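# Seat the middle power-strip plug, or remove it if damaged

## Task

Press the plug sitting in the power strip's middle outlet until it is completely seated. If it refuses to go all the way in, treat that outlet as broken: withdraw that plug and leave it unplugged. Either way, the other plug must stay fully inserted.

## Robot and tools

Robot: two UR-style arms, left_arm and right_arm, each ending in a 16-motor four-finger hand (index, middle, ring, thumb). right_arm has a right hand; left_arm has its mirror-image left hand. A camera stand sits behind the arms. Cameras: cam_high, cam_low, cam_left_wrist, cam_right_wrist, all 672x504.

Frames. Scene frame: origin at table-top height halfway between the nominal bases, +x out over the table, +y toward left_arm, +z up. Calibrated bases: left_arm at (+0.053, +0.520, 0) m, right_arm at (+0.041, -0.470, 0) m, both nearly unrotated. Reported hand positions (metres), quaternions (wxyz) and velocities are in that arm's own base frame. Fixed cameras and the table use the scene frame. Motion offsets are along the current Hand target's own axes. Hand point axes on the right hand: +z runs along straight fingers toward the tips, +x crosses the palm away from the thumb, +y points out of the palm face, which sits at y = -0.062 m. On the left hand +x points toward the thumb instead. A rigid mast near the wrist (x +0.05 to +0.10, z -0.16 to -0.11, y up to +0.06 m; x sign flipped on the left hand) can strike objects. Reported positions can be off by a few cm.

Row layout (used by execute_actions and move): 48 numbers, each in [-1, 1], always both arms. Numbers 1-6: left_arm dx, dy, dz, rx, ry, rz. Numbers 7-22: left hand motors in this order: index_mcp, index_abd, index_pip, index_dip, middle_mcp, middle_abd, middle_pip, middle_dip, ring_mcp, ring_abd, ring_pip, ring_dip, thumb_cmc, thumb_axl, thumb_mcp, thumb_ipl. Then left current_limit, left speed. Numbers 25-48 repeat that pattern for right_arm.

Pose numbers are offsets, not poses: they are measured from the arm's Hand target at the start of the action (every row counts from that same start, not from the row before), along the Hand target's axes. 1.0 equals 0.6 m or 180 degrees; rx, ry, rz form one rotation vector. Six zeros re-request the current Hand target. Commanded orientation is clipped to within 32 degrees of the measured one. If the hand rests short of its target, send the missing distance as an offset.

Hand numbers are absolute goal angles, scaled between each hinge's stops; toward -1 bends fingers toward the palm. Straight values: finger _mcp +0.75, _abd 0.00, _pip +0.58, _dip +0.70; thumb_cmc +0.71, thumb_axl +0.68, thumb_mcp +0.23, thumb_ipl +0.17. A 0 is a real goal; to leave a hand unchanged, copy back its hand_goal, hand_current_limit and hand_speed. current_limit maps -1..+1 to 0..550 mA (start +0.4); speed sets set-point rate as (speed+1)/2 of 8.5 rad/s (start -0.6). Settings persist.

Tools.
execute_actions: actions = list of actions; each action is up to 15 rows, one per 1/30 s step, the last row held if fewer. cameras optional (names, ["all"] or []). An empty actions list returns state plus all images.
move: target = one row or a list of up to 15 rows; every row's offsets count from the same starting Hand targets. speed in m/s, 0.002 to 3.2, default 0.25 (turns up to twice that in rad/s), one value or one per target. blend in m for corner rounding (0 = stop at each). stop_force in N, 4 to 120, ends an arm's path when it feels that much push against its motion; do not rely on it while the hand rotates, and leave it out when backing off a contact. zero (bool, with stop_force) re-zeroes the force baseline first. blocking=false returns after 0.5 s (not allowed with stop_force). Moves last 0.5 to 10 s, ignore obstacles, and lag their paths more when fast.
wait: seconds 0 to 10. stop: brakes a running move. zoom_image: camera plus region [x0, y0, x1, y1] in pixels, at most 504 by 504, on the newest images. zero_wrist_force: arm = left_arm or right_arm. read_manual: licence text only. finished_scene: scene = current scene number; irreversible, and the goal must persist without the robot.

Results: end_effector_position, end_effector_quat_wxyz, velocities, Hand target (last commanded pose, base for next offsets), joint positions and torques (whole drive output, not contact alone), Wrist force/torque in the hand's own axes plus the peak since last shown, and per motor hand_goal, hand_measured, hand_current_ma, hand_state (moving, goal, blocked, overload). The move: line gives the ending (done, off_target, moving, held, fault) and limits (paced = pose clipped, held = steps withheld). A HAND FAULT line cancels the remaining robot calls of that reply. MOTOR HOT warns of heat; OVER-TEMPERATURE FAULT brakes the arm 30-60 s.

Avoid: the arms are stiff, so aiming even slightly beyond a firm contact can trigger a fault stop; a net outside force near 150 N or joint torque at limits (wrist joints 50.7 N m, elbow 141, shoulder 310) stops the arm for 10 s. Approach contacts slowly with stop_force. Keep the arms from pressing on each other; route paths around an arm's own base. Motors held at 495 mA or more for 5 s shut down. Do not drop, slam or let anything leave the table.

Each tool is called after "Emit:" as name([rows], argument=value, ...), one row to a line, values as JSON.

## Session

Emit:
execute_actions(actions=[])

Scene clock: 0.00 s.
left_arm: end_effector_position=(+0.9203, -0.3401, +0.2267) hand_goal=(+0.754, +0.000, +0.576, +0.696, +0.754, +0.000, +0.576, +0.696, +0.754, +0.000, +0.576, +0.696, +0.714, +0.678, +0.226, +0.168) hand_measured=(+0.754, +0.000, +0.576, +0.696, +0.754, +0.000, +0.576, +0.696, +0.754, +0.000, +0.576, +0.696, +0.714, +0.678, +0.226, +0.168) hand_current_ma=(+0, +0, +0, +0, +0, +0, +0, +0, +0, +0, +0, +0, +0, +0, +0, +0) hand_state=(goal, goal, goal, goal, goal, goal, goal, goal, goal, goal, goal, goal, goal, goal, goal, goal) hand_current_limit=0.40 hand_speed=-0.60 end_effector_quat_wxyz=(+0.542, +0.061, +0.751, -0.373) | right_arm: end_effector_position=(+1.0023, +0.2496, +0.2440) hand_goal=(+0.754, +0.000, +0.576, +0.696, +0.754, +0.000, +0.576, +0.696, +0.754, +0.000, +0.576, +0.696, +0.714, +0.678, +0.226, +0.168) hand_measured=(+0.754, +0.000, +0.576, +0.696, +0.754, +0.000, +0.576, +0.696, +0.754, +0.000, +0.576, +0.696, +0.714, +0.678, +0.226, +0.168) hand_current_ma=(+0, +0, +0, +0, +0, +0, +0, +0, +0, +0, +0, +0, +0, +0, +0, +0) hand_state=(goal, goal, goal, goal, goal, goal, goal, goal, goal, goal, goal, goal, goal, goal, goal, goal) hand_current_limit=0.40 hand_speed=-0.60 end_effector_quat_wxyz=(-0.398, +0.746, +0.438, +0.305)
Joint positions: left_arm=[-0.568 -1.155 1.71 -0.419 1.686 1.064] | right_arm=[-0.113 -0.703 0.991 1.267 0.519 3.546]
Joint velocities: within noise
Joint torques (N m): no reading
Motor temperatures (°C): left_arm=[31 30 34 37 37 35] | right_arm=[36 32 32 38 35 40]
Wrist force (N): no reading
Wrist torque (N m): no reading
Wrist force, peak (N): no reading
Hand target: left_arm +0.9203, -0.3401, +0.2267; +0.542, +0.061, +0.751, -0.373 | right_arm +1.0023, +0.2496, +0.2440; -0.398, +0.746, +0.438, +0.305

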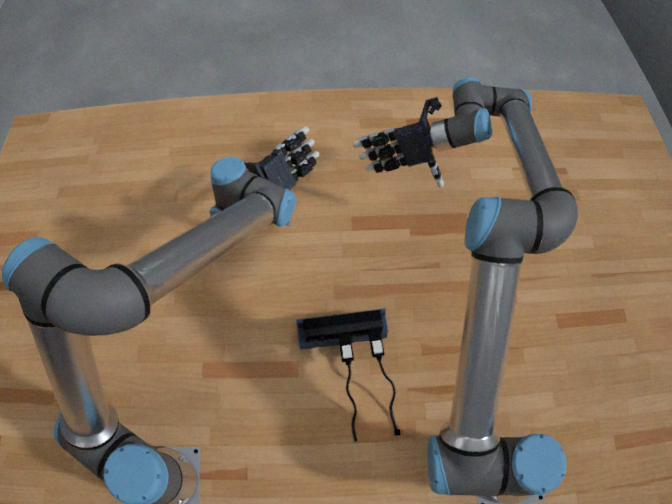

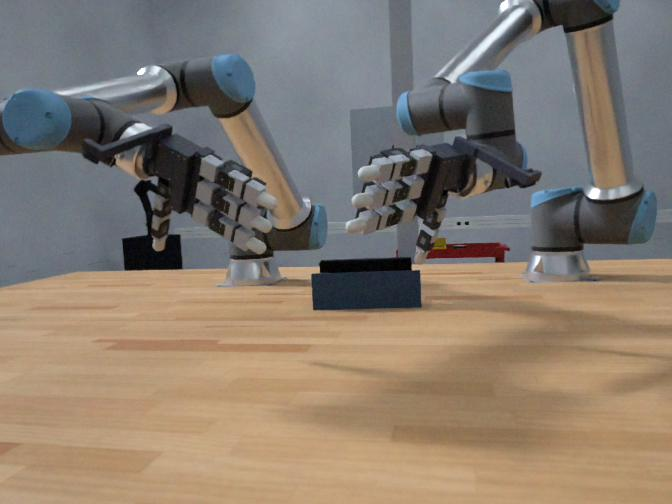

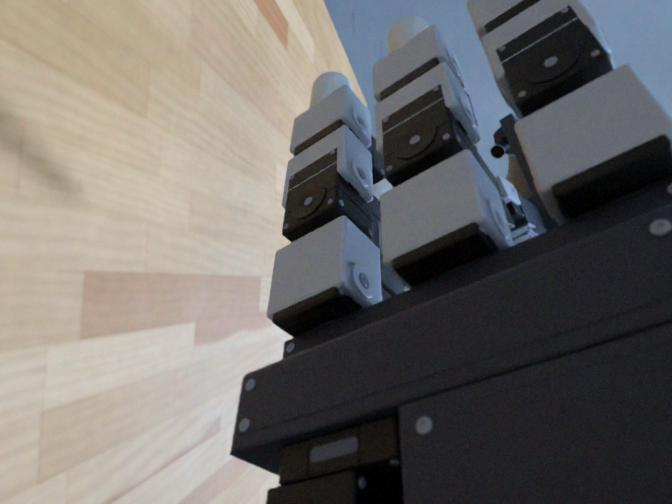

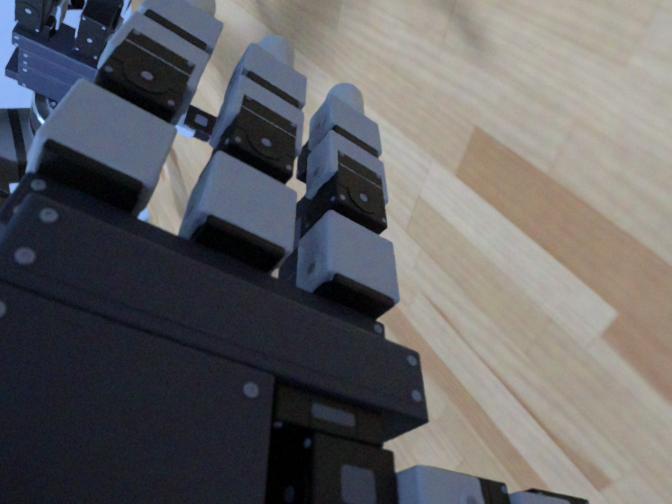

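Emit:
zoom_image(camera="cam_high", region=[270, 290, 420, 450])

Emit:
zoom_image(camera="cam_high", region=[320, 310, 400, 380])

Emit:
zoom_image(camera="cam_low", region=[290, 240, 440, 330])

Scaled by 3.150 from the camera's 672x504 image, which has a finer 960x720 frame.

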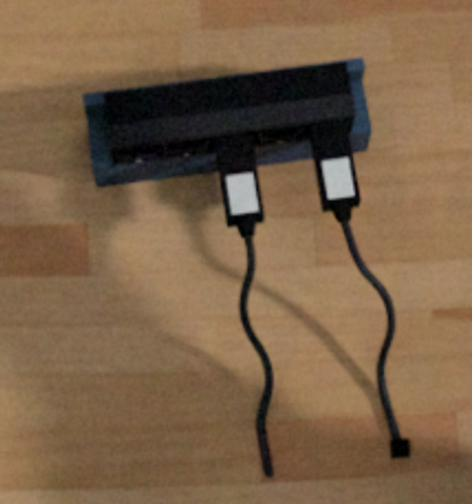

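Scaled by 6.300 from the camera's 672x504 image, which has a finer 960x720 frame.

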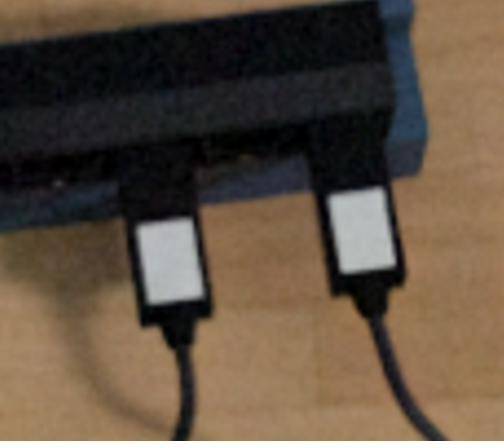

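Scaled by 3.360 from the camera's 672x504 image, which has a finer 960x720 frame.

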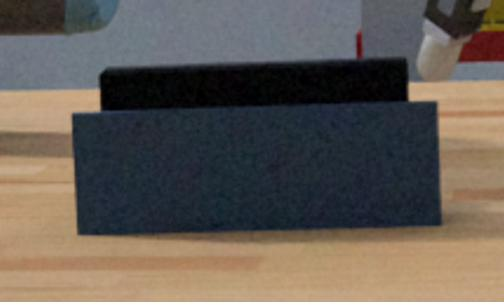

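Emit:
move([
  [0,0,0,0,0,0,0.754,0,0.576,0.696,0.754,0,0.576,0.696,0.754,0,0.576,0.696,0.714,0.678,0.226,0.168,0.4,-0.6,0.0745,-0.4677,-0.1623,-0.1259,-0.3096,0,0.754,0,-0.81,-0.5,0.754,0,-0.81,-0.5,0.754,0,-0.81,-0.5,-0.571,0.678,0.226,0.168,0.4,-0.5],
  [0,0,0,0,0,0,0.754,0,0.576,0.696,0.754,0,0.576,0.696,0.754,0,0.576,0.696,0.714,0.678,0.226,0.168,0.4,-0.6,-0.0362,-0.8908,-0.063,0.2001,-0.3275,-0.5327,0.754,0,-0.81,-0.5,0.754,0,-0.81,-0.5,0.754,0,-0.81,-0.5,-0.571,0.678,0.226,0.168,0.4,-0.5],
], speed=0.5, blend=[0.05, 0], cameras=["cam_high"])

Scene clock: 9.37 s.
left_arm: end_effector_position=(+0.9203, -0.3401, +0.2267) hand_goal=(+0.754, +0.000, +0.576, +0.696, +0.754, +0.000, +0.576, +0.696, +0.754, +0.000, +0.576, +0.696, +0.714, +0.678, +0.226, +0.168) hand_measured=(+0.752, +0.000, +0.576, +0.696, +0.752, +0.000, +0.576, +0.696, +0.752, +0.000, +0.576, +0.696, +0.712, +0.678, +0.226, +0.168) hand_current_ma=(-1, +0, +0, +0, -1, +0, +0, +0, -1, +0, +0, +0, -1, +0, +0, +0) hand_state=(goal, goal, goal, goal, goal, goal, goal, goal, goal, goal, goal, goal, goal, goal, goal, goal) hand_current_limit=0.40 hand_speed=-0.60 end_effector_quat_wxyz=(+0.542, +0.061, +0.751, -0.373) | right_arm: end_effector_position=(+0.5095, +0.3676, +0.4198) hand_goal=(+0.754, +0.000, -0.810, -0.500, +0.754, +0.000, -0.810, -0.500, +0.754, +0.000, -0.810, -0.500, -0.570, +0.678, +0.226, +0.168) hand_measured=(+0.752, +0.000, -0.802, -0.498, +0.752, +0.000, -0.802, -0.498, +0.752, +0.000, -0.802, -0.498, -0.568, +0.678, +0.224, +0.168) hand_current_ma=(+0, +0, +5, +1, +0, +0, +4, +1, +0, +0, +4, +1, +0, +0, -1, +0) hand_state=(goal, goal, goal, goal, goal, goal, goal, goal, goal, goal, goal, goal, goal, goal, goal, goal) hand_current_limit=0.40 hand_speed=-0.50 end_effector_quat_wxyz=(+0.000, +0.104, +0.995, +0.000)
Joint positions: left_arm=[-0.568 -1.155 1.71 -0.419 1.686 1.064] | right_arm=[0.23 -1.433 1.646 1.356 1.57 2.01]
Joint torques (N m): left_arm=[-1.7 -68.89 -36.99 -2.54 0.29 -0.59] | right_arm=[-12.7 -41.08 -52.12 2.52 -0.76 -2.41]
Wrist force (N): left_arm=[-0.1 -0.4 0.5] | right_arm=[0.5 -0.1 0.6]
Wrist torque (N m): left_arm=[-0.08 0.01 0.00] | right_arm=[0.03 0.23 0.00]
Wrist force, peak (N): left_arm=[-0.4 -0.6 0.8] | right_arm=[-0.8 2.4 0.6]
Hand target: left_arm +0.9203, -0.3401, +0.2267; +0.542, +0.061, +0.751, -0.373 | right_arm +0.5096, +0.3675, +0.4198; +0.000, +0.104, +0.995, +0.000
Off the commanded pose: left_arm 0.000 m, 0 deg | right_arm 0.000 m, 0 deg.
move: done
Images, in order (width x height): cam_high 672x504.

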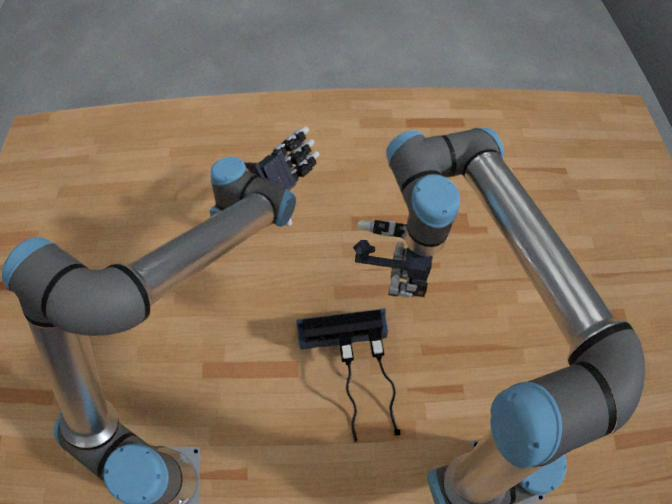

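Emit:
move(target=[0,0,0,0,0,0,0.754,0,0.576,0.696,0.754,0,0.576,0.696,0.754,0,0.576,0.696,0.714,0.678,0.226,0.168,0.4,-0.6,0.5777,0.072,0.3667,0,0,-0.595,0.754,0,-0.81,-0.5,0.754,0,-0.81,-0.5,0.754,0,-0.81,-0.5,-0.571,0.678,0.226,0.168,0.4,-0.5], speed=0.4, cameras=["cam_high","cam_right_wrist"])

Scene clock: 14.87 s.
left_arm: end_effector_position=(+0.9203, -0.3401, +0.2267) hand_goal=(+0.754, +0.000, +0.576, +0.696, +0.754, +0.000, +0.576, +0.696, +0.754, +0.000, +0.576, +0.696, +0.714, +0.678, +0.226, +0.168) hand_measured=(+0.752, +0.000, +0.576, +0.696, +0.752, +0.000, +0.576, +0.696, +0.752, +0.000, +0.576, +0.696, +0.712, +0.678, +0.226, +0.168) hand_current_ma=(-1, +0, +0, +0, -1, +0, +0, +0, -1, +0, +0, +0, -1, +0, +0, +0) hand_state=(goal, goal, goal, goal, goal, goal, goal, goal, goal, goal, goal, goal, goal, goal, goal, goal) hand_current_limit=0.40 hand_speed=-0.60 end_effector_quat_wxyz=(+0.542, +0.061, +0.751, -0.373) | right_arm: end_effector_position=(+0.1797, +0.4819, +0.1996) hand_goal=(+0.754, +0.000, -0.810, -0.500, +0.754, +0.000, -0.810, -0.500, +0.754, +0.000, -0.810, -0.500, -0.570, +0.678, +0.226, +0.168) hand_measured=(+0.752, +0.000, -0.802, -0.498, +0.752, +0.000, -0.804, -0.498, +0.752, +0.000, -0.802, -0.498, -0.568, +0.678, +0.224, +0.168) hand_current_ma=(+0, +0, +5, +1, +0, +0, +4, +1, +0, +0, +4, +1, +0, +0, -1, +0) hand_state=(goal, goal, goal, goal, goal, goal, goal, goal, goal, goal, goal, goal, goal, goal, goal, goal) hand_current_limit=0.40 hand_speed=-0.50 end_effector_quat_wxyz=(-0.001, +0.738, -0.675, +0.000)
Joint positions: left_arm=[-0.568 -1.155 1.71 -0.419 1.686 1.064] | right_arm=[0.722 -1.309 1.916 0.962 1.571 0.633]
Joint torques (N m): left_arm=[0.75 -68.31 -37.35 -2.63 -0.23 -0.36] | right_arm=[5.65 -56.35 -46.32 6.95 -1.47 -1.91]
Wrist force (N): left_arm=[-0.2 -0.5 0.3] | right_arm=[0.8 -0.6 1.2]
Wrist torque (N m): left_arm=[-0.08 0.04 -0.01] | right_arm=[-0.05 0.12 -0.05]
Wrist force, peak (N): left_arm=[-0.4 -0.9 0.4] | right_arm=[-0.1 0.3 2.2]
Hand target: left_arm +0.9203, -0.3401, +0.2267; +0.542, +0.061, +0.751, -0.373 | right_arm +0.1797, +0.4820, +0.1996; -0.001, +0.738, -0.675, +0.000
Off the commanded pose: left_arm 0.000 m, 0 deg | right_arm 0.000 m, 0 deg.
move: done
Images, in order (width x height): cam_high 672x504, cam_right_wrist 672x504.

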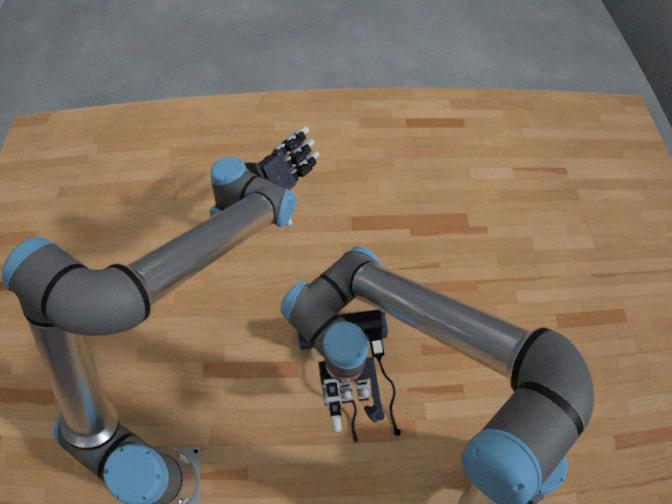

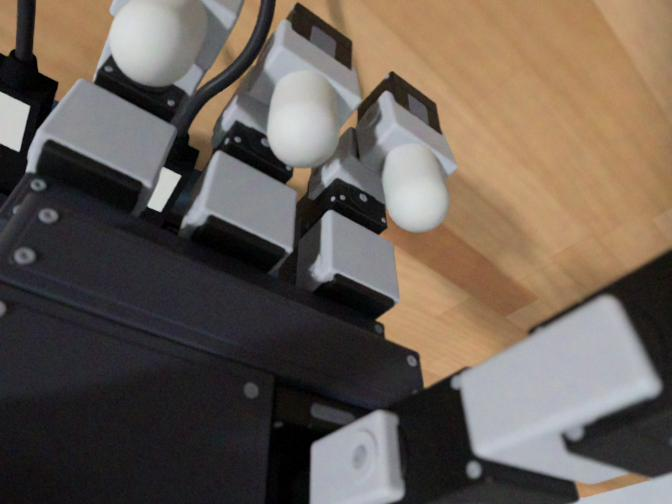

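Emit:
move(target=[0,0,0,0,0,0,0.754,0,0.576,0.696,0.754,0,0.576,0.696,0.754,0,0.576,0.696,0.714,0.678,0.226,0.168,0.4,-0.6,0,0,0.187,0,0,0,0.754,0,-0.81,-0.5,0.754,0,-0.81,-0.5,0.754,0,-0.81,-0.5,-0.57,0.678,0.226,0.168,0.8,-0.5], speed=0.08, stop_force=6, cameras=["cam_right_wrist","cam_high"])

Emit:
zoom_image(camera="cam_right_wrist", region=[0, 0, 350, 260])

Scene clock: 17.73 s.
left_arm: end_effector_position=(+0.9203, -0.3401, +0.2267) hand_goal=(+0.754, +0.000, +0.576, +0.696, +0.754, +0.000, +0.576, +0.696, +0.754, +0.000, +0.576, +0.696, +0.714, +0.678, +0.226, +0.168) hand_measured=(+0.752, +0.000, +0.576, +0.696, +0.752, +0.000, +0.576, +0.696, +0.752, +0.000, +0.576, +0.696, +0.712, +0.678, +0.226, +0.168) hand_current_ma=(-1, +0, +0, +0, -1, +0, +0, +0, -1, +0, +0, +0, -1, +0, +0, +0) hand_state=(goal, goal, goal, goal, goal, goal, goal, goal, goal, goal, goal, goal, goal, goal, goal, goal) hand_current_limit=0.40 hand_speed=-0.60 end_effector_quat_wxyz=(+0.542, +0.061, +0.751, -0.373) | right_arm: end_effector_position=(+0.1798, +0.4820, +0.0874) hand_goal=(+0.754, +0.000, -0.810, -0.500, +0.754, +0.000, -0.810, -0.500, +0.754, +0.000, -0.810, -0.500, -0.570, +0.678, +0.226, +0.168) hand_measured=(+0.752, +0.000, -0.802, -0.498, +0.744, +0.004, -0.804, -0.498, +0.756, -0.004, -0.808, -0.498, -0.568, +0.678, +0.224, +0.168) hand_current_ma=(+0, +0, +5, +1, -8, +2, +3, +1, +1, -1, +1, +1, +0, +0, -1, +0) hand_state=(goal, goal, goal, goal, goal, goal, goal, goal, goal, goal, goal, goal, goal, goal, goal, goal) hand_current_limit=0.80 hand_speed=-0.50 end_effector_quat_wxyz=(-0.001, +0.738, -0.675, +0.000)
Joint positions: left_arm=[-0.568 -1.155 1.71 -0.419 1.686 1.064] | right_arm=[0.722 -1.18 1.988 0.762 1.571 0.633]
Joint torques (N m): left_arm=[1.46 -70.39 -37.17 -2.35 -0.06 -0.36] | right_arm=[3.07 -63.52 -38.92 5.99 0.21 -0.12]
Wrist force (N): left_arm=[-0.3 -0.4 0.5] | right_arm=[-0.4 0.8 -0.9]
Wrist torque (N m): left_arm=[-0.10 0.05 -0.02] | right_arm=[-0.01 0.19 -0.15]
Wrist force, peak (N): left_arm=[-0.5 -0.6 0.5] | right_arm=[-0.9 1.5 -1.4]
Hand target: left_arm +0.9203, -0.3401, +0.2267; +0.542, +0.061, +0.751, -0.373 | right_arm +0.1798, +0.4820, +0.0874; -0.001, +0.738, -0.675, +0.000
Off the commanded pose: left_arm 0.000 m, 0 deg | right_arm 0.000 m, 0 deg.
move: done
Images, in order (width x height): cam_high 672x504, cam_right_wrist 672x504.

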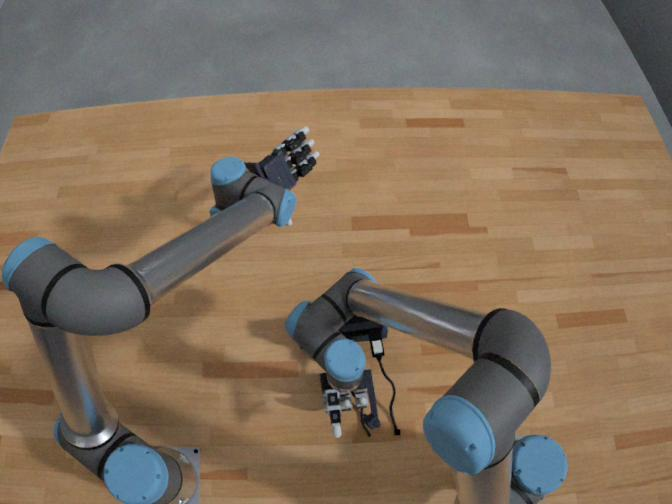

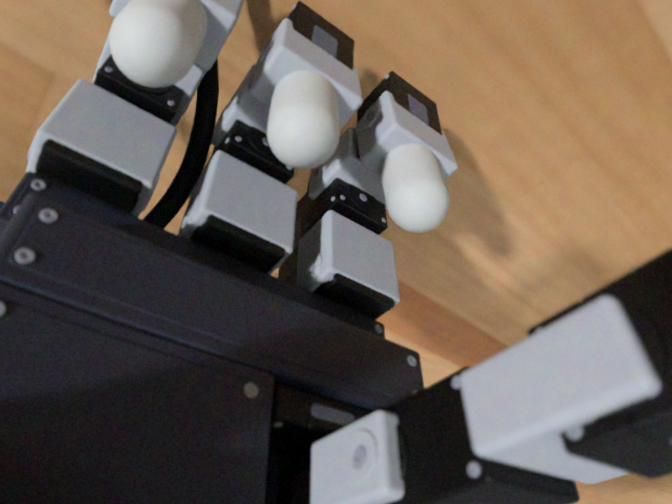

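Scaled by 1.440 from the camera's 672x504 image, which has a finer 960x720 frame.

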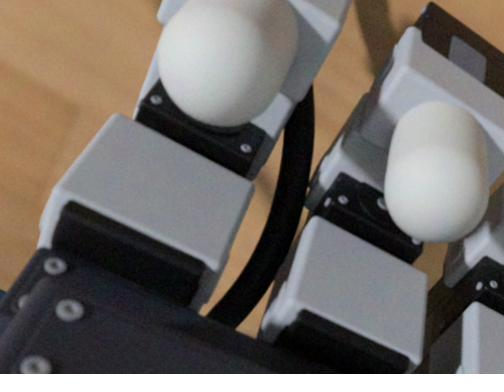

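Emit:
move(target=[0,0,0,0,0,0,0.754,0,0.576,0.696,0.754,0,0.576,0.696,0.754,0,0.576,0.696,0.714,0.678,0.226,0.168,0.4,-0.6,0,-0.1,0,0,0,0,0.754,0,-0.81,-0.5,0.754,0,-0.81,-0.5,0.754,0,-0.81,-0.5,-0.57,0.678,0.226,0.168,0.8,-0.5], speed=0.02, stop_force=8, cameras=["cam_right_wrist"])

Scene clock: 21.43 s.
left_arm: end_effector_position=(+0.9203, -0.3401, +0.2267) hand_goal=(+0.754, +0.000, +0.576, +0.696, +0.754, +0.000, +0.576, +0.696, +0.754, +0.000, +0.576, +0.696, +0.714, +0.678, +0.226, +0.168) hand_measured=(+0.752, +0.000, +0.576, +0.696, +0.752, +0.000, +0.576, +0.696, +0.752, +0.000, +0.576, +0.696, +0.712, +0.678, +0.226, +0.168) hand_current_ma=(-1, +0, +0, +0, -1, +0, +0, +0, -1, +0, +0, +0, -1, +0, +0, +0) hand_state=(goal, goal, goal, goal, goal, goal, goal, goal, goal, goal, goal, goal, goal, goal, goal, goal) hand_current_limit=0.40 hand_speed=-0.60 end_effector_quat_wxyz=(+0.542, +0.061, +0.751, -0.373) | right_arm: end_effector_position=(+0.2255, +0.4861, +0.0874) hand_goal=(+0.754, +0.000, -0.810, -0.500, +0.754, +0.000, -0.810, -0.500, +0.754, +0.000, -0.810, -0.500, -0.570, +0.678, +0.226, +0.168) hand_measured=(+0.754, +0.000, -0.802, -0.498, +0.750, +0.000, -0.804, -0.498, +0.752, -0.002, -0.810, -0.498, -0.568, +0.678, +0.224, +0.168) hand_current_ma=(+0, +0, +5, +1, -2, +0, +3, +1, +0, -1, +0, +1, +0, +0, -1, +0) hand_state=(goal, goal, goal, goal, goal, goal, goal, goal, goal, goal, goal, goal, goal, goal, goal, goal) hand_current_limit=0.80 hand_speed=-0.50 end_effector_quat_wxyz=(-0.001, +0.738, -0.675, +0.000)
Joint positions: left_arm=[-0.568 -1.155 1.71 -0.419 1.686 1.064] | right_arm=[0.672 -1.145 1.931 0.784 1.571 0.583]
Joint torques (N m): left_arm=[-0.7 -69.31 -37.03 -2.48 0.03 -0.32] | right_arm=[9.72 -74.91 -19.14 0.6 2.49 1.55]
Wrist force (N): left_arm=[0.2 -0.4 0.5] | right_arm=[0.3 0.2 2.7]
Wrist torque (N m): left_arm=[-0.09 -0.01 0.02] | right_arm=[-0.19 -0.02 0.02]
Wrist force, peak (N): left_arm=[-0.4 -0.8 0.5] | right_arm=[-2.6 18.2 -3.2]
Hand target: left_arm +0.9203, -0.3401, +0.2267; +0.542, +0.061, +0.751, -0.373 | right_arm +0.2255, +0.4861, +0.0874; -0.001, +0.738, -0.675, +0.000 (not the last commanded pose)
Off the commanded pose: left_arm 0.000 m, 0 deg | right_arm 0.014 m, 0 deg.
move: contact (right_arm)
Images, in order (width x height): cam_right_wrist 672x504.

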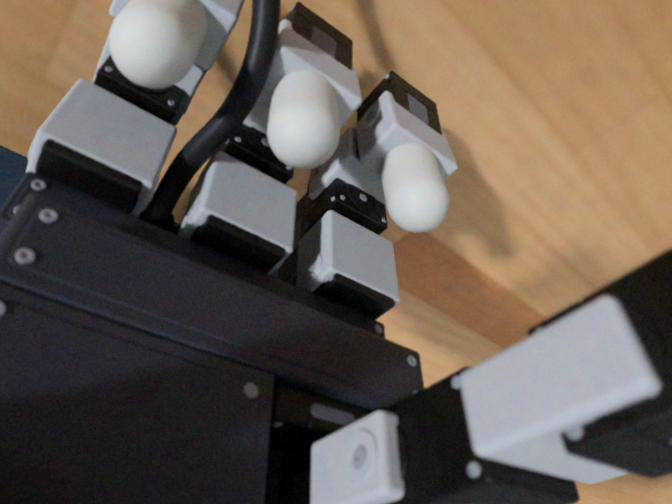

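Emit:
move(target=[0,0,0,0,0,0,0.754,0,0.576,0.696,0.754,0,0.576,0.696,0.754,0,0.576,0.696,0.714,0.678,0.226,0.168,0.4,-0.6,0,-0.025,0,0,0,0,0.754,0,-0.81,-0.5,0.754,0,-0.81,-0.5,0.754,0,-0.81,-0.5,-0.57,0.678,0.226,0.168,0.8,-0.5], speed=0.008, stop_force=40, zero=false, cameras=[])

Scene clock: 23.07 s.
left_arm: end_effector_position=(+0.9203, -0.3401, +0.2267) hand_goal=(+0.754, +0.000, +0.576, +0.696, +0.754, +0.000, +0.576, +0.696, +0.754, +0.000, +0.576, +0.696, +0.714, +0.678, +0.226, +0.168) hand_measured=(+0.752, +0.000, +0.576, +0.696, +0.752, +0.000, +0.576, +0.696, +0.752, +0.000, +0.576, +0.696, +0.712, +0.678, +0.226, +0.168) hand_current_ma=(-1, +0, +0, +0, -1, +0, +0, +0, -1, +0, +0, +0, -1, +0, +0, +0) hand_state=(goal, goal, goal, goal, goal, goal, goal, goal, goal, goal, goal, goal, goal, goal, goal, goal) hand_current_limit=0.40 hand_speed=-0.60 end_effector_quat_wxyz=(+0.542, +0.061, +0.751, -0.373) | right_arm: end_effector_position=(+0.2272, +0.4862, +0.0875) hand_goal=(+0.754, +0.000, -0.810, -0.500, +0.754, +0.000, -0.810, -0.500, +0.754, +0.000, -0.810, -0.500, -0.570, +0.678, +0.226, +0.168) hand_measured=(+0.754, +0.000, -0.802, -0.498, +0.714, +0.000, -0.802, -0.498, +0.724, -0.002, -0.810, -0.498, -0.568, +0.678, +0.224, +0.168) hand_current_ma=(+0, +0, +5, +1, -66, +0, +5, +1, -44, -1, +0, +1, +0, +0, -1, +0) hand_state=(goal, goal, goal, goal, blocked, goal, goal, goal, blocked, goal, goal, goal, goal, goal, goal, goal) hand_current_limit=0.80 hand_speed=-0.50 end_effector_quat_wxyz=(+0.000, +0.738, -0.675, +0.000)
Joint positions: left_arm=[-0.568 -1.155 1.71 -0.419 1.686 1.064] | right_arm=[0.67 -1.143 1.928 0.785 1.571 0.581]
Joint torques (N m): left_arm=[-1.08 -67.76 -36.79 -2.46 -0.07 -0.42] | right_arm=[-5.22 -71.86 -32.42 -5.28 7.41 1.58]
Wrist force (N): left_arm=[-0.2 -0.5 0.3] | right_arm=[-4.5 30.8 -4.3]
Wrist torque (N m): left_arm=[-0.08 0.03 -0.01] | right_arm=[0.67 0.29 0.85]
Wrist force, peak (N): left_arm=[-0.1 -0.7 0.5] | right_arm=[-6.6 44.6 -6.3]
Hand target: left_arm +0.9203, -0.3401, +0.2267; +0.542, +0.061, +0.751, -0.373 | right_arm +0.2272, +0.4862, +0.0875; +0.000, +0.738, -0.675, +0.000 (not the last commanded pose)
Off the commanded pose: left_arm 0.000 m, 0 deg | right_arm 0.013 m, 0 deg.
move: contact (right_arm)
No camera images: "cameras" was empty.

Emit:
move(target=[0,0,0,0,0,0,0.754,0,0.576,0.696,0.754,0,0.576,0.696,0.754,0,0.576,0.696,0.714,0.678,0.226,0.168,0.4,-0.6,0,-0.025,0,0,0,0,0.754,0,-0.81,-0.5,0.754,0,-0.81,-0.5,0.754,0,-0.81,-0.5,-0.57,0.678,0.226,0.168,0.8,-0.5], speed=0.008, stop_force=70, zero=false, cameras=[])

Scene clock: 24.60 s.
left_arm: end_effector_position=(+0.9203, -0.3401, +0.2267) hand_goal=(+0.754, +0.000, +0.576, +0.696, +0.754, +0.000, +0.576, +0.696, +0.754, +0.000, +0.576, +0.696, +0.714, +0.678, +0.226, +0.168) hand_measured=(+0.752, +0.000, +0.576, +0.696, +0.752, +0.000, +0.576, +0.696, +0.752, +0.000, +0.576, +0.696, +0.712, +0.678, +0.226, +0.168) hand_current_ma=(-1, +0, +0, +0, -1, +0, +0, +0, -1, +0, +0, +0, -1, +0, +0, +0) hand_state=(goal, goal, goal, goal, goal, goal, goal, goal, goal, goal, goal, goal, goal, goal, goal, goal) hand_current_limit=0.40 hand_speed=-0.60 end_effector_quat_wxyz=(+0.542, +0.061, +0.751, -0.373) | right_arm: end_effector_position=(+0.2287, +0.4863, +0.0875) hand_goal=(+0.754, +0.000, -0.810, -0.500, +0.754, +0.000, -0.810, -0.500, +0.754, +0.000, -0.810, -0.500, -0.570, +0.678, +0.226, +0.168) hand_measured=(+0.754, +0.000, -0.802, -0.498, +0.688, +0.000, -0.802, -0.498, +0.698, -0.002, -0.810, -0.498, -0.568, +0.678, +0.224, +0.168) hand_current_ma=(+0, +0, +5, +1, -150, +0, +5, +1, -116, -1, +0, +1, +0, +0, -1, +0) hand_state=(goal, goal, goal, goal, blocked, goal, goal, goal, blocked, goal, goal, goal, goal, goal, goal, goal) hand_current_limit=0.80 hand_speed=-0.50 end_effector_quat_wxyz=(+0.000, +0.738, -0.675, +0.000)
Joint positions: left_arm=[-0.568 -1.155 1.71 -0.419 1.686 1.064] | right_arm=[0.669 -1.142 1.926 0.786 1.571 0.579]
Joint torques (N m): left_arm=[-1.66 -68.51 -36.88 -2.25 -0.06 -0.42] | right_arm=[-15.46 -69.62 -47.35 -12.1 10.23 0.71]
Wrist force (N): left_arm=[0.0 -0.3 0.5] | right_arm=[-0.3 58.2 -13.0]
Wrist torque (N m): left_arm=[-0.09 0.02 0.00] | right_arm=[1.54 0.69 2.61]
Wrist force, peak (N): left_arm=[0.0 -0.8 0.6] | right_arm=[-3.2 74.0 -16.8]
Hand target: left_arm +0.9203, -0.3401, +0.2267; +0.542, +0.061, +0.751, -0.373 | right_arm +0.2287, +0.4863, +0.0875; +0.000, +0.738, -0.675, +0.000 (not the last commanded pose)
Off the commanded pose: left_arm 0.000 m, 0 deg | right_arm 0.013 m, 0 deg.
move: contact (right_arm)
No camera images: "cameras" was empty.

Emit:
move([
  [0,0,0,0,0,0,0.754,0,0.576,0.696,0.754,0,0.576,0.696,0.754,0,0.576,0.696,0.714,0.678,0.226,0.168,0.4,-0.6,0,0.08,0,0,0,0,0.754,0,-0.81,-0.5,0.754,0,-0.81,-0.5,0.754,0,-0.81,-0.5,-0.57,0.678,0.226,0.168,0.8,-0.5],
  [0,0,0,0,0,0,0.754,0,0.576,0.696,0.754,0,0.576,0.696,0.754,0,0.576,0.696,0.714,0.678,0.226,0.168,0.4,-0.6,0,0.08,-0.25,0,0,0,0.754,0,-0.81,-0.5,0.754,0,-0.81,-0.5,0.754,0,-0.81,-0.5,-0.57,0.678,0.226,0.168,0.8,-0.5],
  [0,0,0,0,0,0,0.754,0,0.576,0.696,0.754,0,0.576,0.696,0.754,0,0.576,0.696,0.714,0.678,0.226,0.168,0.4,-0.6,0.1275,-0.1143,-0.1567,0,0,0.4544,0.754,0,-0.81,-0.5,0.754,0,-0.81,-0.5,0.754,0,-0.81,-0.5,0.714,0.678,0.226,0.168,0.4,-0.5],
], speed=[0.1,0.25,0.3], blend=[0.015,0.02,0], cameras=["cam_right_wrist","cam_high"])

Emit:
zoom_image(camera="cam_right_wrist", region=[420, 0, 672, 250])

Scene clock: 30.80 s.
left_arm: end_effector_position=(+0.9203, -0.3401, +0.2267) hand_goal=(+0.754, +0.000, +0.576, +0.696, +0.754, +0.000, +0.576, +0.696, +0.754, +0.000, +0.576, +0.696, +0.714, +0.678, +0.226, +0.168) hand_measured=(+0.752, +0.000, +0.576, +0.696, +0.752, +0.000, +0.576, +0.696, +0.752, +0.000, +0.576, +0.696, +0.712, +0.678, +0.226, +0.168) hand_current_ma=(-1, +0, +0, +0, -1, +0, +0, +0, -1, +0, +0, +0, -1, +0, +0, +0) hand_state=(goal, goal, goal, goal, goal, goal, goal, goal, goal, goal, goal, goal, goal, goal, goal, goal) hand_current_limit=0.40 hand_speed=-0.60 end_effector_quat_wxyz=(+0.542, +0.061, +0.751, -0.373) | right_arm: end_effector_position=(+0.3039, +0.4162, +0.1815) hand_goal=(+0.754, +0.000, -0.810, -0.500, +0.754, +0.000, -0.810, -0.500, +0.754, +0.000, -0.810, -0.500, +0.714, +0.678, +0.226, +0.168) hand_measured=(+0.754, +0.000, -0.804, -0.498, +0.756, +0.004, -0.804, -0.498, +0.756, -0.002, -0.810, -0.498, +0.712, +0.678, +0.224, +0.168) hand_current_ma=(+0, +0, +4, +1, +0, +1, +3, +0, +1, -1, +0, +1, -1, +0, -1, +0) hand_state=(goal, goal, goal, goal, goal, goal, goal, goal, goal, goal, goal, goal, goal, goal, goal, goal) hand_current_limit=0.40 hand_speed=-0.50 end_effector_quat_wxyz=(+0.000, -0.116, +0.993, +0.000)
Joint positions: left_arm=[-0.568 -1.155 1.71 -0.419 1.686 1.064] | right_arm=[0.426 -1.431 2.111 0.891 1.57 1.764]
Joint torques (N m): left_arm=[-0.29 -69.03 -37.66 -2.49 -0.03 -0.1] | right_arm=[7.53 -33.06 -42.93 6.57 1.94 1.92]
Wrist force (N): left_arm=[-0.3 -0.4 0.3] | right_arm=[3.4 -4.2 2.5]
Wrist torque (N m): left_arm=[-0.08 0.06 -0.02] | right_arm=[-0.69 -0.17 0.29]
Wrist force, peak (N): left_arm=[-0.6 -0.6 0.5] | right_arm=[-0.2 58.4 -13.1]
Hand target: left_arm +0.9203, -0.3401, +0.2267; +0.542, +0.061, +0.751, -0.373 | right_arm +0.3039, +0.4162, +0.1815; +0.000, -0.116, +0.993, +0.000
Off the commanded pose: left_arm 0.000 m, 0 deg | right_arm 0.000 m, 0 deg.
move: done
Images, in order (width x height): cam_high 672x504, cam_right_wrist 672x504.

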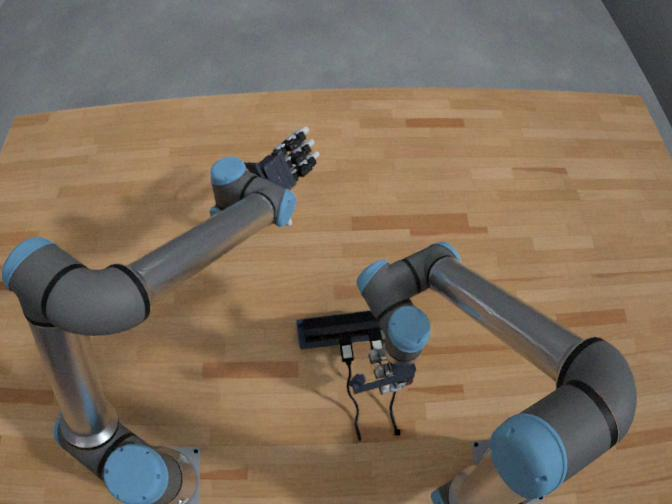

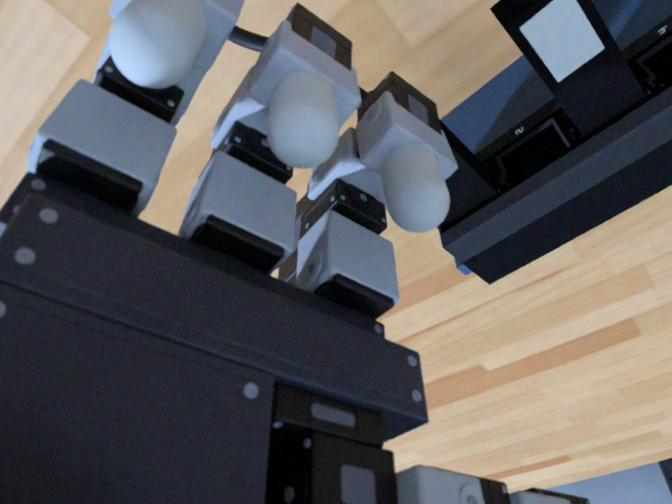

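Scaled by 2.000 from the camera's 672x504 image, which has a finer 960x720 frame.

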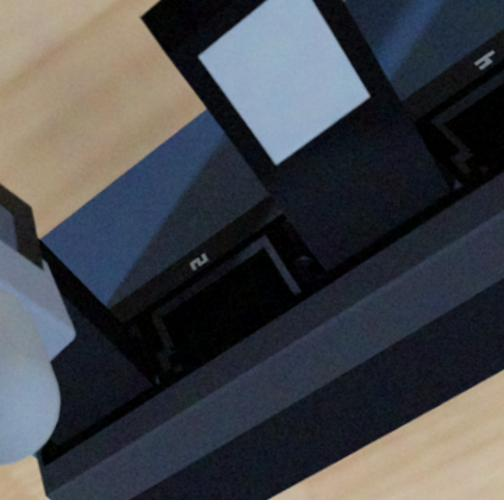

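Emit:
zoom_image(camera="cam_high", region=[290, 300, 400, 385])

Scaled by 4.582 from the camera's 672x504 image, which has a finer 960x720 frame.

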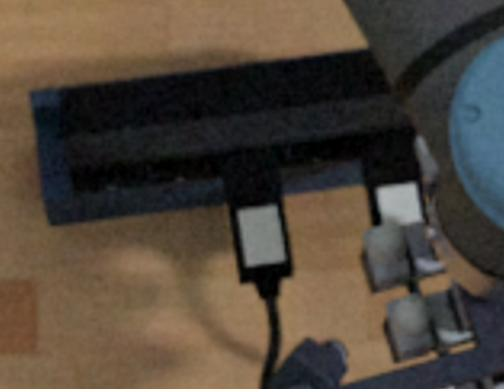

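Emit:
move(target=[0,0,0,0,0,0,0.754,0,0.576,0.696,0.754,0,0.576,0.696,0.754,0,0.576,0.696,0.714,0.678,0.226,0.168,0.4,-0.6,0.021,-0.1452,0,0,0,0,0.754,0,-0.81,-0.5,0.754,0,-0.81,-0.5,0.754,0,-0.81,-0.5,0.714,0.678,0.226,0.168,0.4,-0.5], speed=0.25, cameras=["cam_right_wrist","cam_high"])

Emit:
zoom_image(camera="cam_right_wrist", region=[420, 0, 672, 250])

Emit:
zoom_image(camera="cam_high", region=[320, 310, 400, 380])

Scene clock: 33.87 s.
left_arm: end_effector_position=(+0.9203, -0.3401, +0.2267) hand_goal=(+0.754, +0.000, +0.576, +0.696, +0.754, +0.000, +0.576, +0.696, +0.754, +0.000, +0.576, +0.696, +0.714, +0.678, +0.226, +0.168) hand_measured=(+0.752, +0.000, +0.576, +0.696, +0.752, +0.000, +0.576, +0.696, +0.752, +0.000, +0.576, +0.696, +0.712, +0.678, +0.226, +0.168) hand_current_ma=(-1, +0, +0, +0, -1, +0, +0, +0, -1, +0, +0, +0, -1, +0, +0, +0) hand_state=(goal, goal, goal, goal, goal, goal, goal, goal, goal, goal, goal, goal, goal, goal, goal, goal) hand_current_limit=0.40 hand_speed=-0.60 end_effector_quat_wxyz=(+0.542, +0.061, +0.751, -0.373) | right_arm: end_effector_position=(+0.3117, +0.3285, +0.1814) hand_goal=(+0.754, +0.000, -0.810, -0.500, +0.754, +0.000, -0.810, -0.500, +0.754, +0.000, -0.810, -0.500, +0.714, +0.678, +0.226, +0.168) hand_measured=(+0.754, +0.000, -0.804, -0.498, +0.756, +0.004, -0.804, -0.498, +0.756, -0.002, -0.810, -0.498, +0.712, +0.678, +0.224, +0.168) hand_current_ma=(+0, +0, +4, +1, +0, +1, +3, +0, +1, -1, +0, +1, +0, +0, -1, +0) hand_state=(goal, goal, goal, goal, goal, goal, goal, goal, goal, goal, goal, goal, goal, goal, goal, goal) hand_current_limit=0.40 hand_speed=-0.50 end_effector_quat_wxyz=(+0.000, -0.116, +0.993, +0.000)
Joint positions: left_arm=[-0.568 -1.155 1.71 -0.419 1.686 1.064] | right_arm=[0.2 -1.521 2.213 0.879 1.57 1.538]
Joint torques (N m): left_arm=[-0.81 -68.06 -36.66 -2.6 0.06 -0.38] | right_arm=[-9.35 -41.91 -39.3 7.16 0.72 -2.21]
Wrist force (N): left_arm=[-0.4 -0.4 0.2] | right_arm=[2.9 -4.0 2.4]
Wrist torque (N m): left_arm=[-0.06 0.06 -0.03] | right_arm=[-0.70 -0.10 0.12]
Wrist force, peak (N): left_arm=[-0.2 -0.7 0.6] | right_arm=[3.3 -6.1 2.6]
Hand target: left_arm +0.9203, -0.3401, +0.2267; +0.542, +0.061, +0.751, -0.373 | right_arm +0.3117, +0.3285, +0.1814; +0.000, -0.116, +0.993, +0.000
Off the commanded pose: left_arm 0.000 m, 0 deg | right_arm 0.000 m, 0 deg.
move: done
Images, in order (width x height): cam_high 672x504, cam_right_wrist 672x504.

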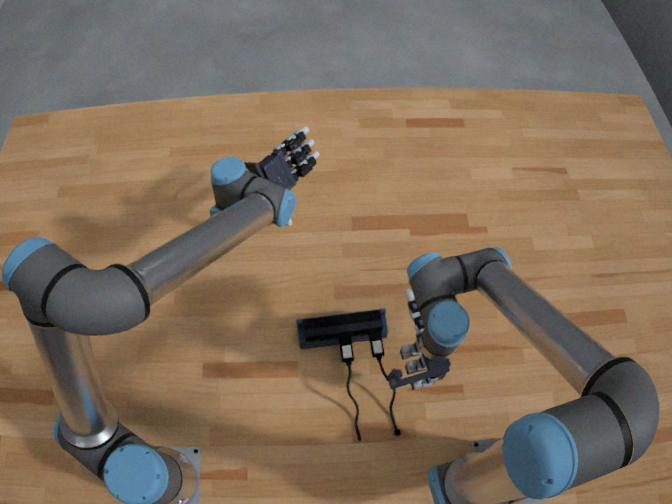

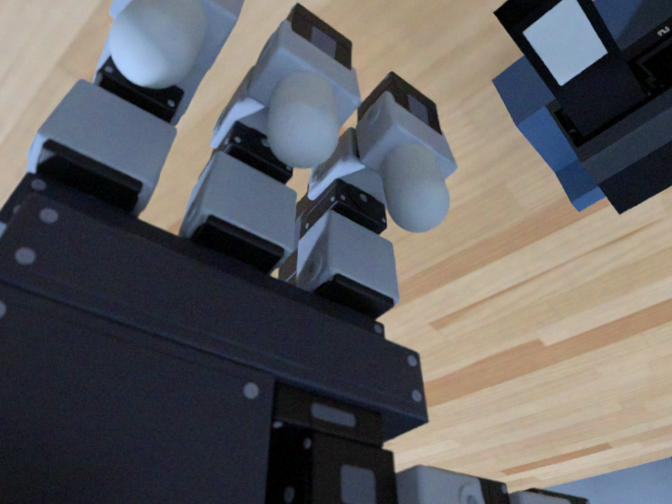

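Scaled by 2.000 from the camera's 672x504 image, which has a finer 960x720 frame.

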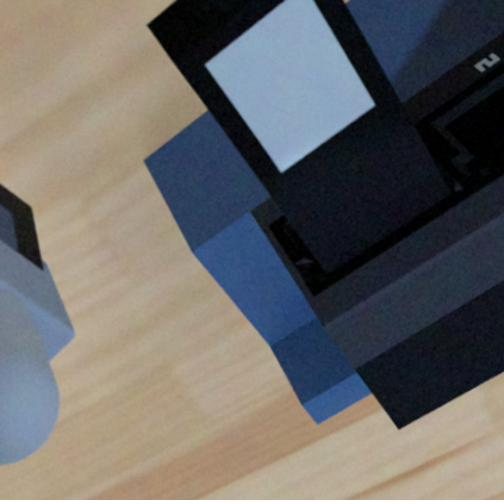

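Scaled by 6.300 from the camera's 672x504 image, which has a finer 960x720 frame.

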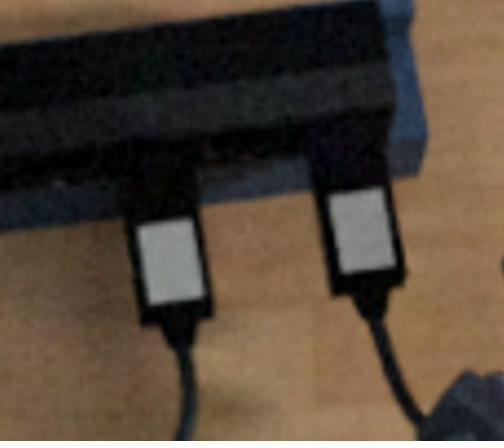

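Emit:
zoom_image(camera="cam_right_wrist", region=[480, 0, 672, 144])

Emit:
move(target=[0,0,0,0,0,0,0.754,0,0.576,0.696,0.754,0,0.576,0.696,0.754,0,0.576,0.696,0.714,0.678,0.226,0.168,0.4,-0.6,-0.021,0.1452,0,0,0,0,0.754,0,-0.81,-0.5,0.754,0,-0.81,-0.5,0.754,0,-0.81,-0.5,0.714,0.678,0.226,0.168,0.4,-0.5], speed=0.25, cameras=["cam_right_wrist"])

Emit:
zoom_image(camera="cam_right_wrist", region=[480, 0, 672, 144])

Scaled by 2.625 from the camera's 672x504 image, which has a finer 960x720 frame.

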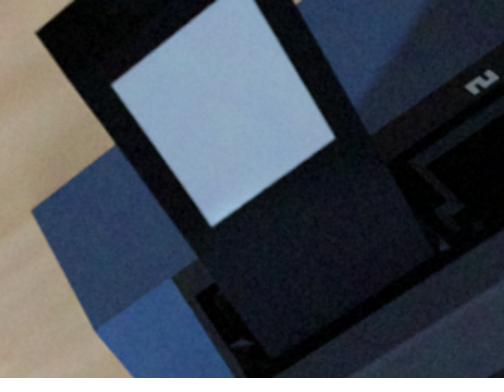

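Scene clock: 37.00 s.
left_arm: end_effector_position=(+0.9203, -0.3401, +0.2267) hand_goal=(+0.754, +0.000, +0.576, +0.696, +0.754, +0.000, +0.576, +0.696, +0.754, +0.000, +0.576, +0.696, +0.714, +0.678, +0.226, +0.168) hand_measured=(+0.752, +0.000, +0.576, +0.696, +0.752, +0.000, +0.576, +0.696, +0.752, +0.000, +0.576, +0.696, +0.712, +0.678, +0.226, +0.168) hand_current_ma=(-1, +0, +0, +0, -1, +0, +0, +0, -1, +0, +0, +0, -1, +0, +0, +0) hand_state=(goal, goal, goal, goal, goal, goal, goal, goal, goal, goal, goal, goal, goal, goal, goal, goal) hand_current_limit=0.40 hand_speed=-0.60 end_effector_quat_wxyz=(+0.542, +0.061, +0.751, -0.373) | right_arm: end_effector_position=(+0.3038, +0.4161, +0.1815) hand_goal=(+0.754, +0.000, -0.810, -0.500, +0.754, +0.000, -0.810, -0.500, +0.754, +0.000, -0.810, -0.500, +0.714, +0.678, +0.226, +0.168) hand_measured=(+0.754, +0.000, -0.804, -0.498, +0.756, +0.004, -0.804, -0.498, +0.756, -0.002, -0.810, -0.498, +0.714, +0.678, +0.224, +0.168) hand_current_ma=(+0, +0, +4, +1, +0, +1, +3, +0, +1, -1, +0, +1, +0, +0, -1, +0) hand_state=(goal, goal, goal, goal, goal, goal, goal, goal, goal, goal, goal, goal, goal, goal, goal, goal) hand_current_limit=0.40 hand_speed=-0.50 end_effector_quat_wxyz=(+0.000, -0.116, +0.993, +0.000)
Joint positions: left_arm=[-0.568 -1.155 1.71 -0.419 1.686 1.064] | right_arm=[0.426 -1.431 2.111 0.891 1.571 1.764]
Joint torques (N m): left_arm=[3.39 -66.09 -36.47 -2.42 0.13 -0.27] | right_arm=[7.35 -36.75 -30.69 0.08 -0.53 1.46]
Wrist force (N): left_arm=[0.0 -0.6 0.6] | right_arm=[3.2 -4.2 2.3]
Wrist torque (N m): left_arm=[-0.13 0.01 0.01] | right_arm=[-0.68 -0.13 0.29]
Wrist force, peak (N): left_arm=[-0.3 -0.8 0.4] | right_arm=[3.1 -6.3 2.5]
Hand target: left_arm +0.9203, -0.3401, +0.2267; +0.542, +0.061, +0.751, -0.373 | right_arm +0.3039, +0.4162, +0.1815; +0.000, -0.116, +0.993, +0.000
Off the commanded pose: left_arm 0.000 m, 0 deg | right_arm 0.000 m, 0 deg.
move: done
Images, in order (width x height): cam_right_wrist 672x504.

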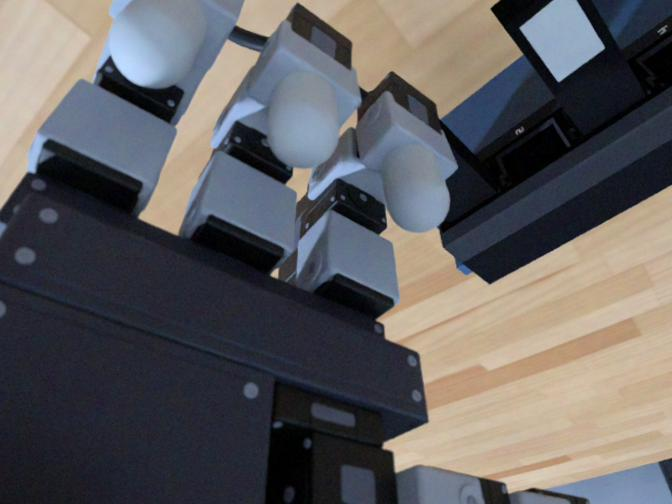

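Scaled by 2.625 from the camera's 672x504 image, which has a finer 960x720 frame.

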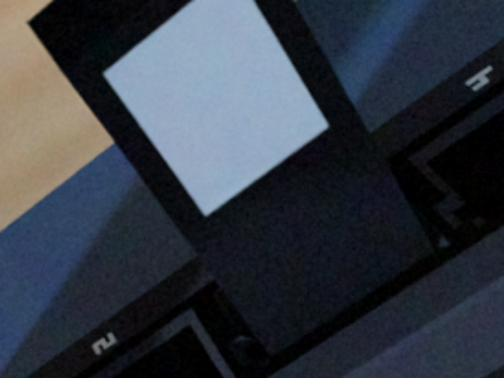

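Emit:
move([
  [0,0,0,0,0,0,0.754,0,0.576,0.696,0.754,0,0.576,0.696,0.754,0,0.576,0.696,0.714,0.678,0.226,0.168,0.4,-0.6,0.0373,0.0153,-0.1975,0,0,-0.954,0.754,0,-0.81,-0.5,0.754,0,-0.81,-0.5,0.754,0,-0.81,-0.5,0.714,0.678,0.226,0.168,0.4,-0.5],
  [0,0,0,0,0,0,0.754,0,0.576,0.696,0.754,0,0.576,0.696,0.754,0,0.576,0.696,0.714,0.678,0.226,0.168,0.4,-0.6,-0.0533,0.0193,-0.0308,0.042,-0.5862,-0.764,0.9,0,0.576,0.696,0.754,0,0.576,-0.609,0.754,0,0.576,-0.609,0.714,0.678,0.226,0.168,0.4,-0.5],
], speed=[0.5,0.35], blend=[0.02,0], cameras=["cam_right_wrist","cam_high"])

Scene clock: 52.70 s.
left_arm: end_effector_position=(+0.9203, -0.3401, +0.2267) hand_goal=(+0.754, +0.000, +0.576, +0.696, +0.754, +0.000, +0.576, +0.696, +0.754, +0.000, +0.576, +0.696, +0.714, +0.678, +0.226, +0.168) hand_measured=(+0.752, +0.000, +0.576, +0.696, +0.752, +0.000, +0.576, +0.696, +0.752, +0.000, +0.576, +0.696, +0.712, +0.678, +0.226, +0.168) hand_current_ma=(-1, +0, +0, +0, -1, +0, +0, +0, -1, +0, +0, +0, -1, +0, +0, +0) hand_state=(goal, goal, goal, goal, goal, goal, goal, goal, goal, goal, goal, goal, goal, goal, goal, goal) hand_current_limit=0.40 hand_speed=-0.60 end_effector_quat_wxyz=(+0.542, +0.061, +0.751, -0.373) | right_arm: end_effector_position=(+0.3323, +0.4348, +0.2000) hand_goal=(+0.900, +0.000, +0.576, +0.696, +0.754, +0.000, +0.576, -0.608, +0.754, +0.000, +0.576, -0.608, +0.714, +0.678, +0.226, +0.168) hand_measured=(+0.884, +0.000, +0.568, +0.692, +0.748, +0.004, +0.570, -0.604, +0.748, -0.002, +0.568, -0.604, +0.708, +0.678, +0.224, +0.168) hand_current_ma=(-18, +0, -6, -1, -4, +1, -4, +1, -4, -1, -4, +1, -4, +0, -1, +0) hand_state=(goal, goal, goal, goal, goal, goal, goal, goal, goal, goal, goal, goal, goal, goal, goal, goal) hand_current_limit=0.40 hand_speed=-0.50 end_effector_quat_wxyz=(-0.608, +0.792, +0.036, -0.027)
Joint positions: left_arm=[-0.568 -1.155 1.71 -0.419 1.686 1.064] | right_arm=[0.122 -1.359 2.182 0.625 0.263 -1.445]
Joint torques (N m): left_arm=[0.77 -69.65 -36.72 -2.34 0.01 -0.33] | right_arm=[-10.72 -37.45 -38.19 0.3 -3.82 2.1]
Wrist force (N): left_arm=[-0.4 -0.4 0.5] | right_arm=[3.3 -2.8 1.6]
Wrist torque (N m): left_arm=[-0.09 0.06 -0.03] | right_arm=[-0.86 -0.14 0.17]
Wrist force, peak (N): left_arm=[0.0 -0.8 0.7] | right_arm=[3.9 -4.9 2.6]
Hand target: left_arm +0.9203, -0.3401, +0.2267; +0.542, +0.061, +0.751, -0.373 | right_arm +0.3323, +0.4348, +0.2000; -0.608, +0.792, +0.036, -0.027
Off the commanded pose: left_arm 0.000 m, 0 deg | right_arm 0.000 m, 0 deg.
move: done
Images, in order (width x height): cam_high 672x504, cam_right_wrist 672x504.

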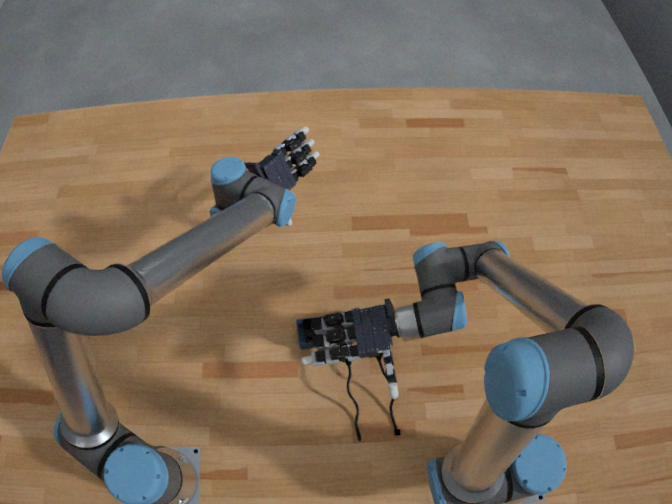

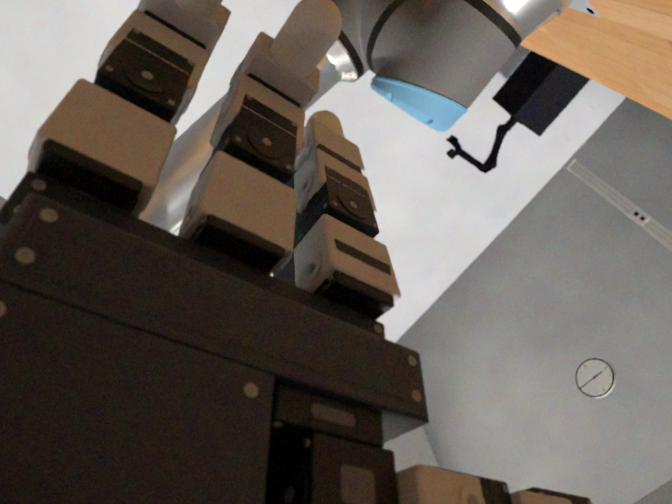

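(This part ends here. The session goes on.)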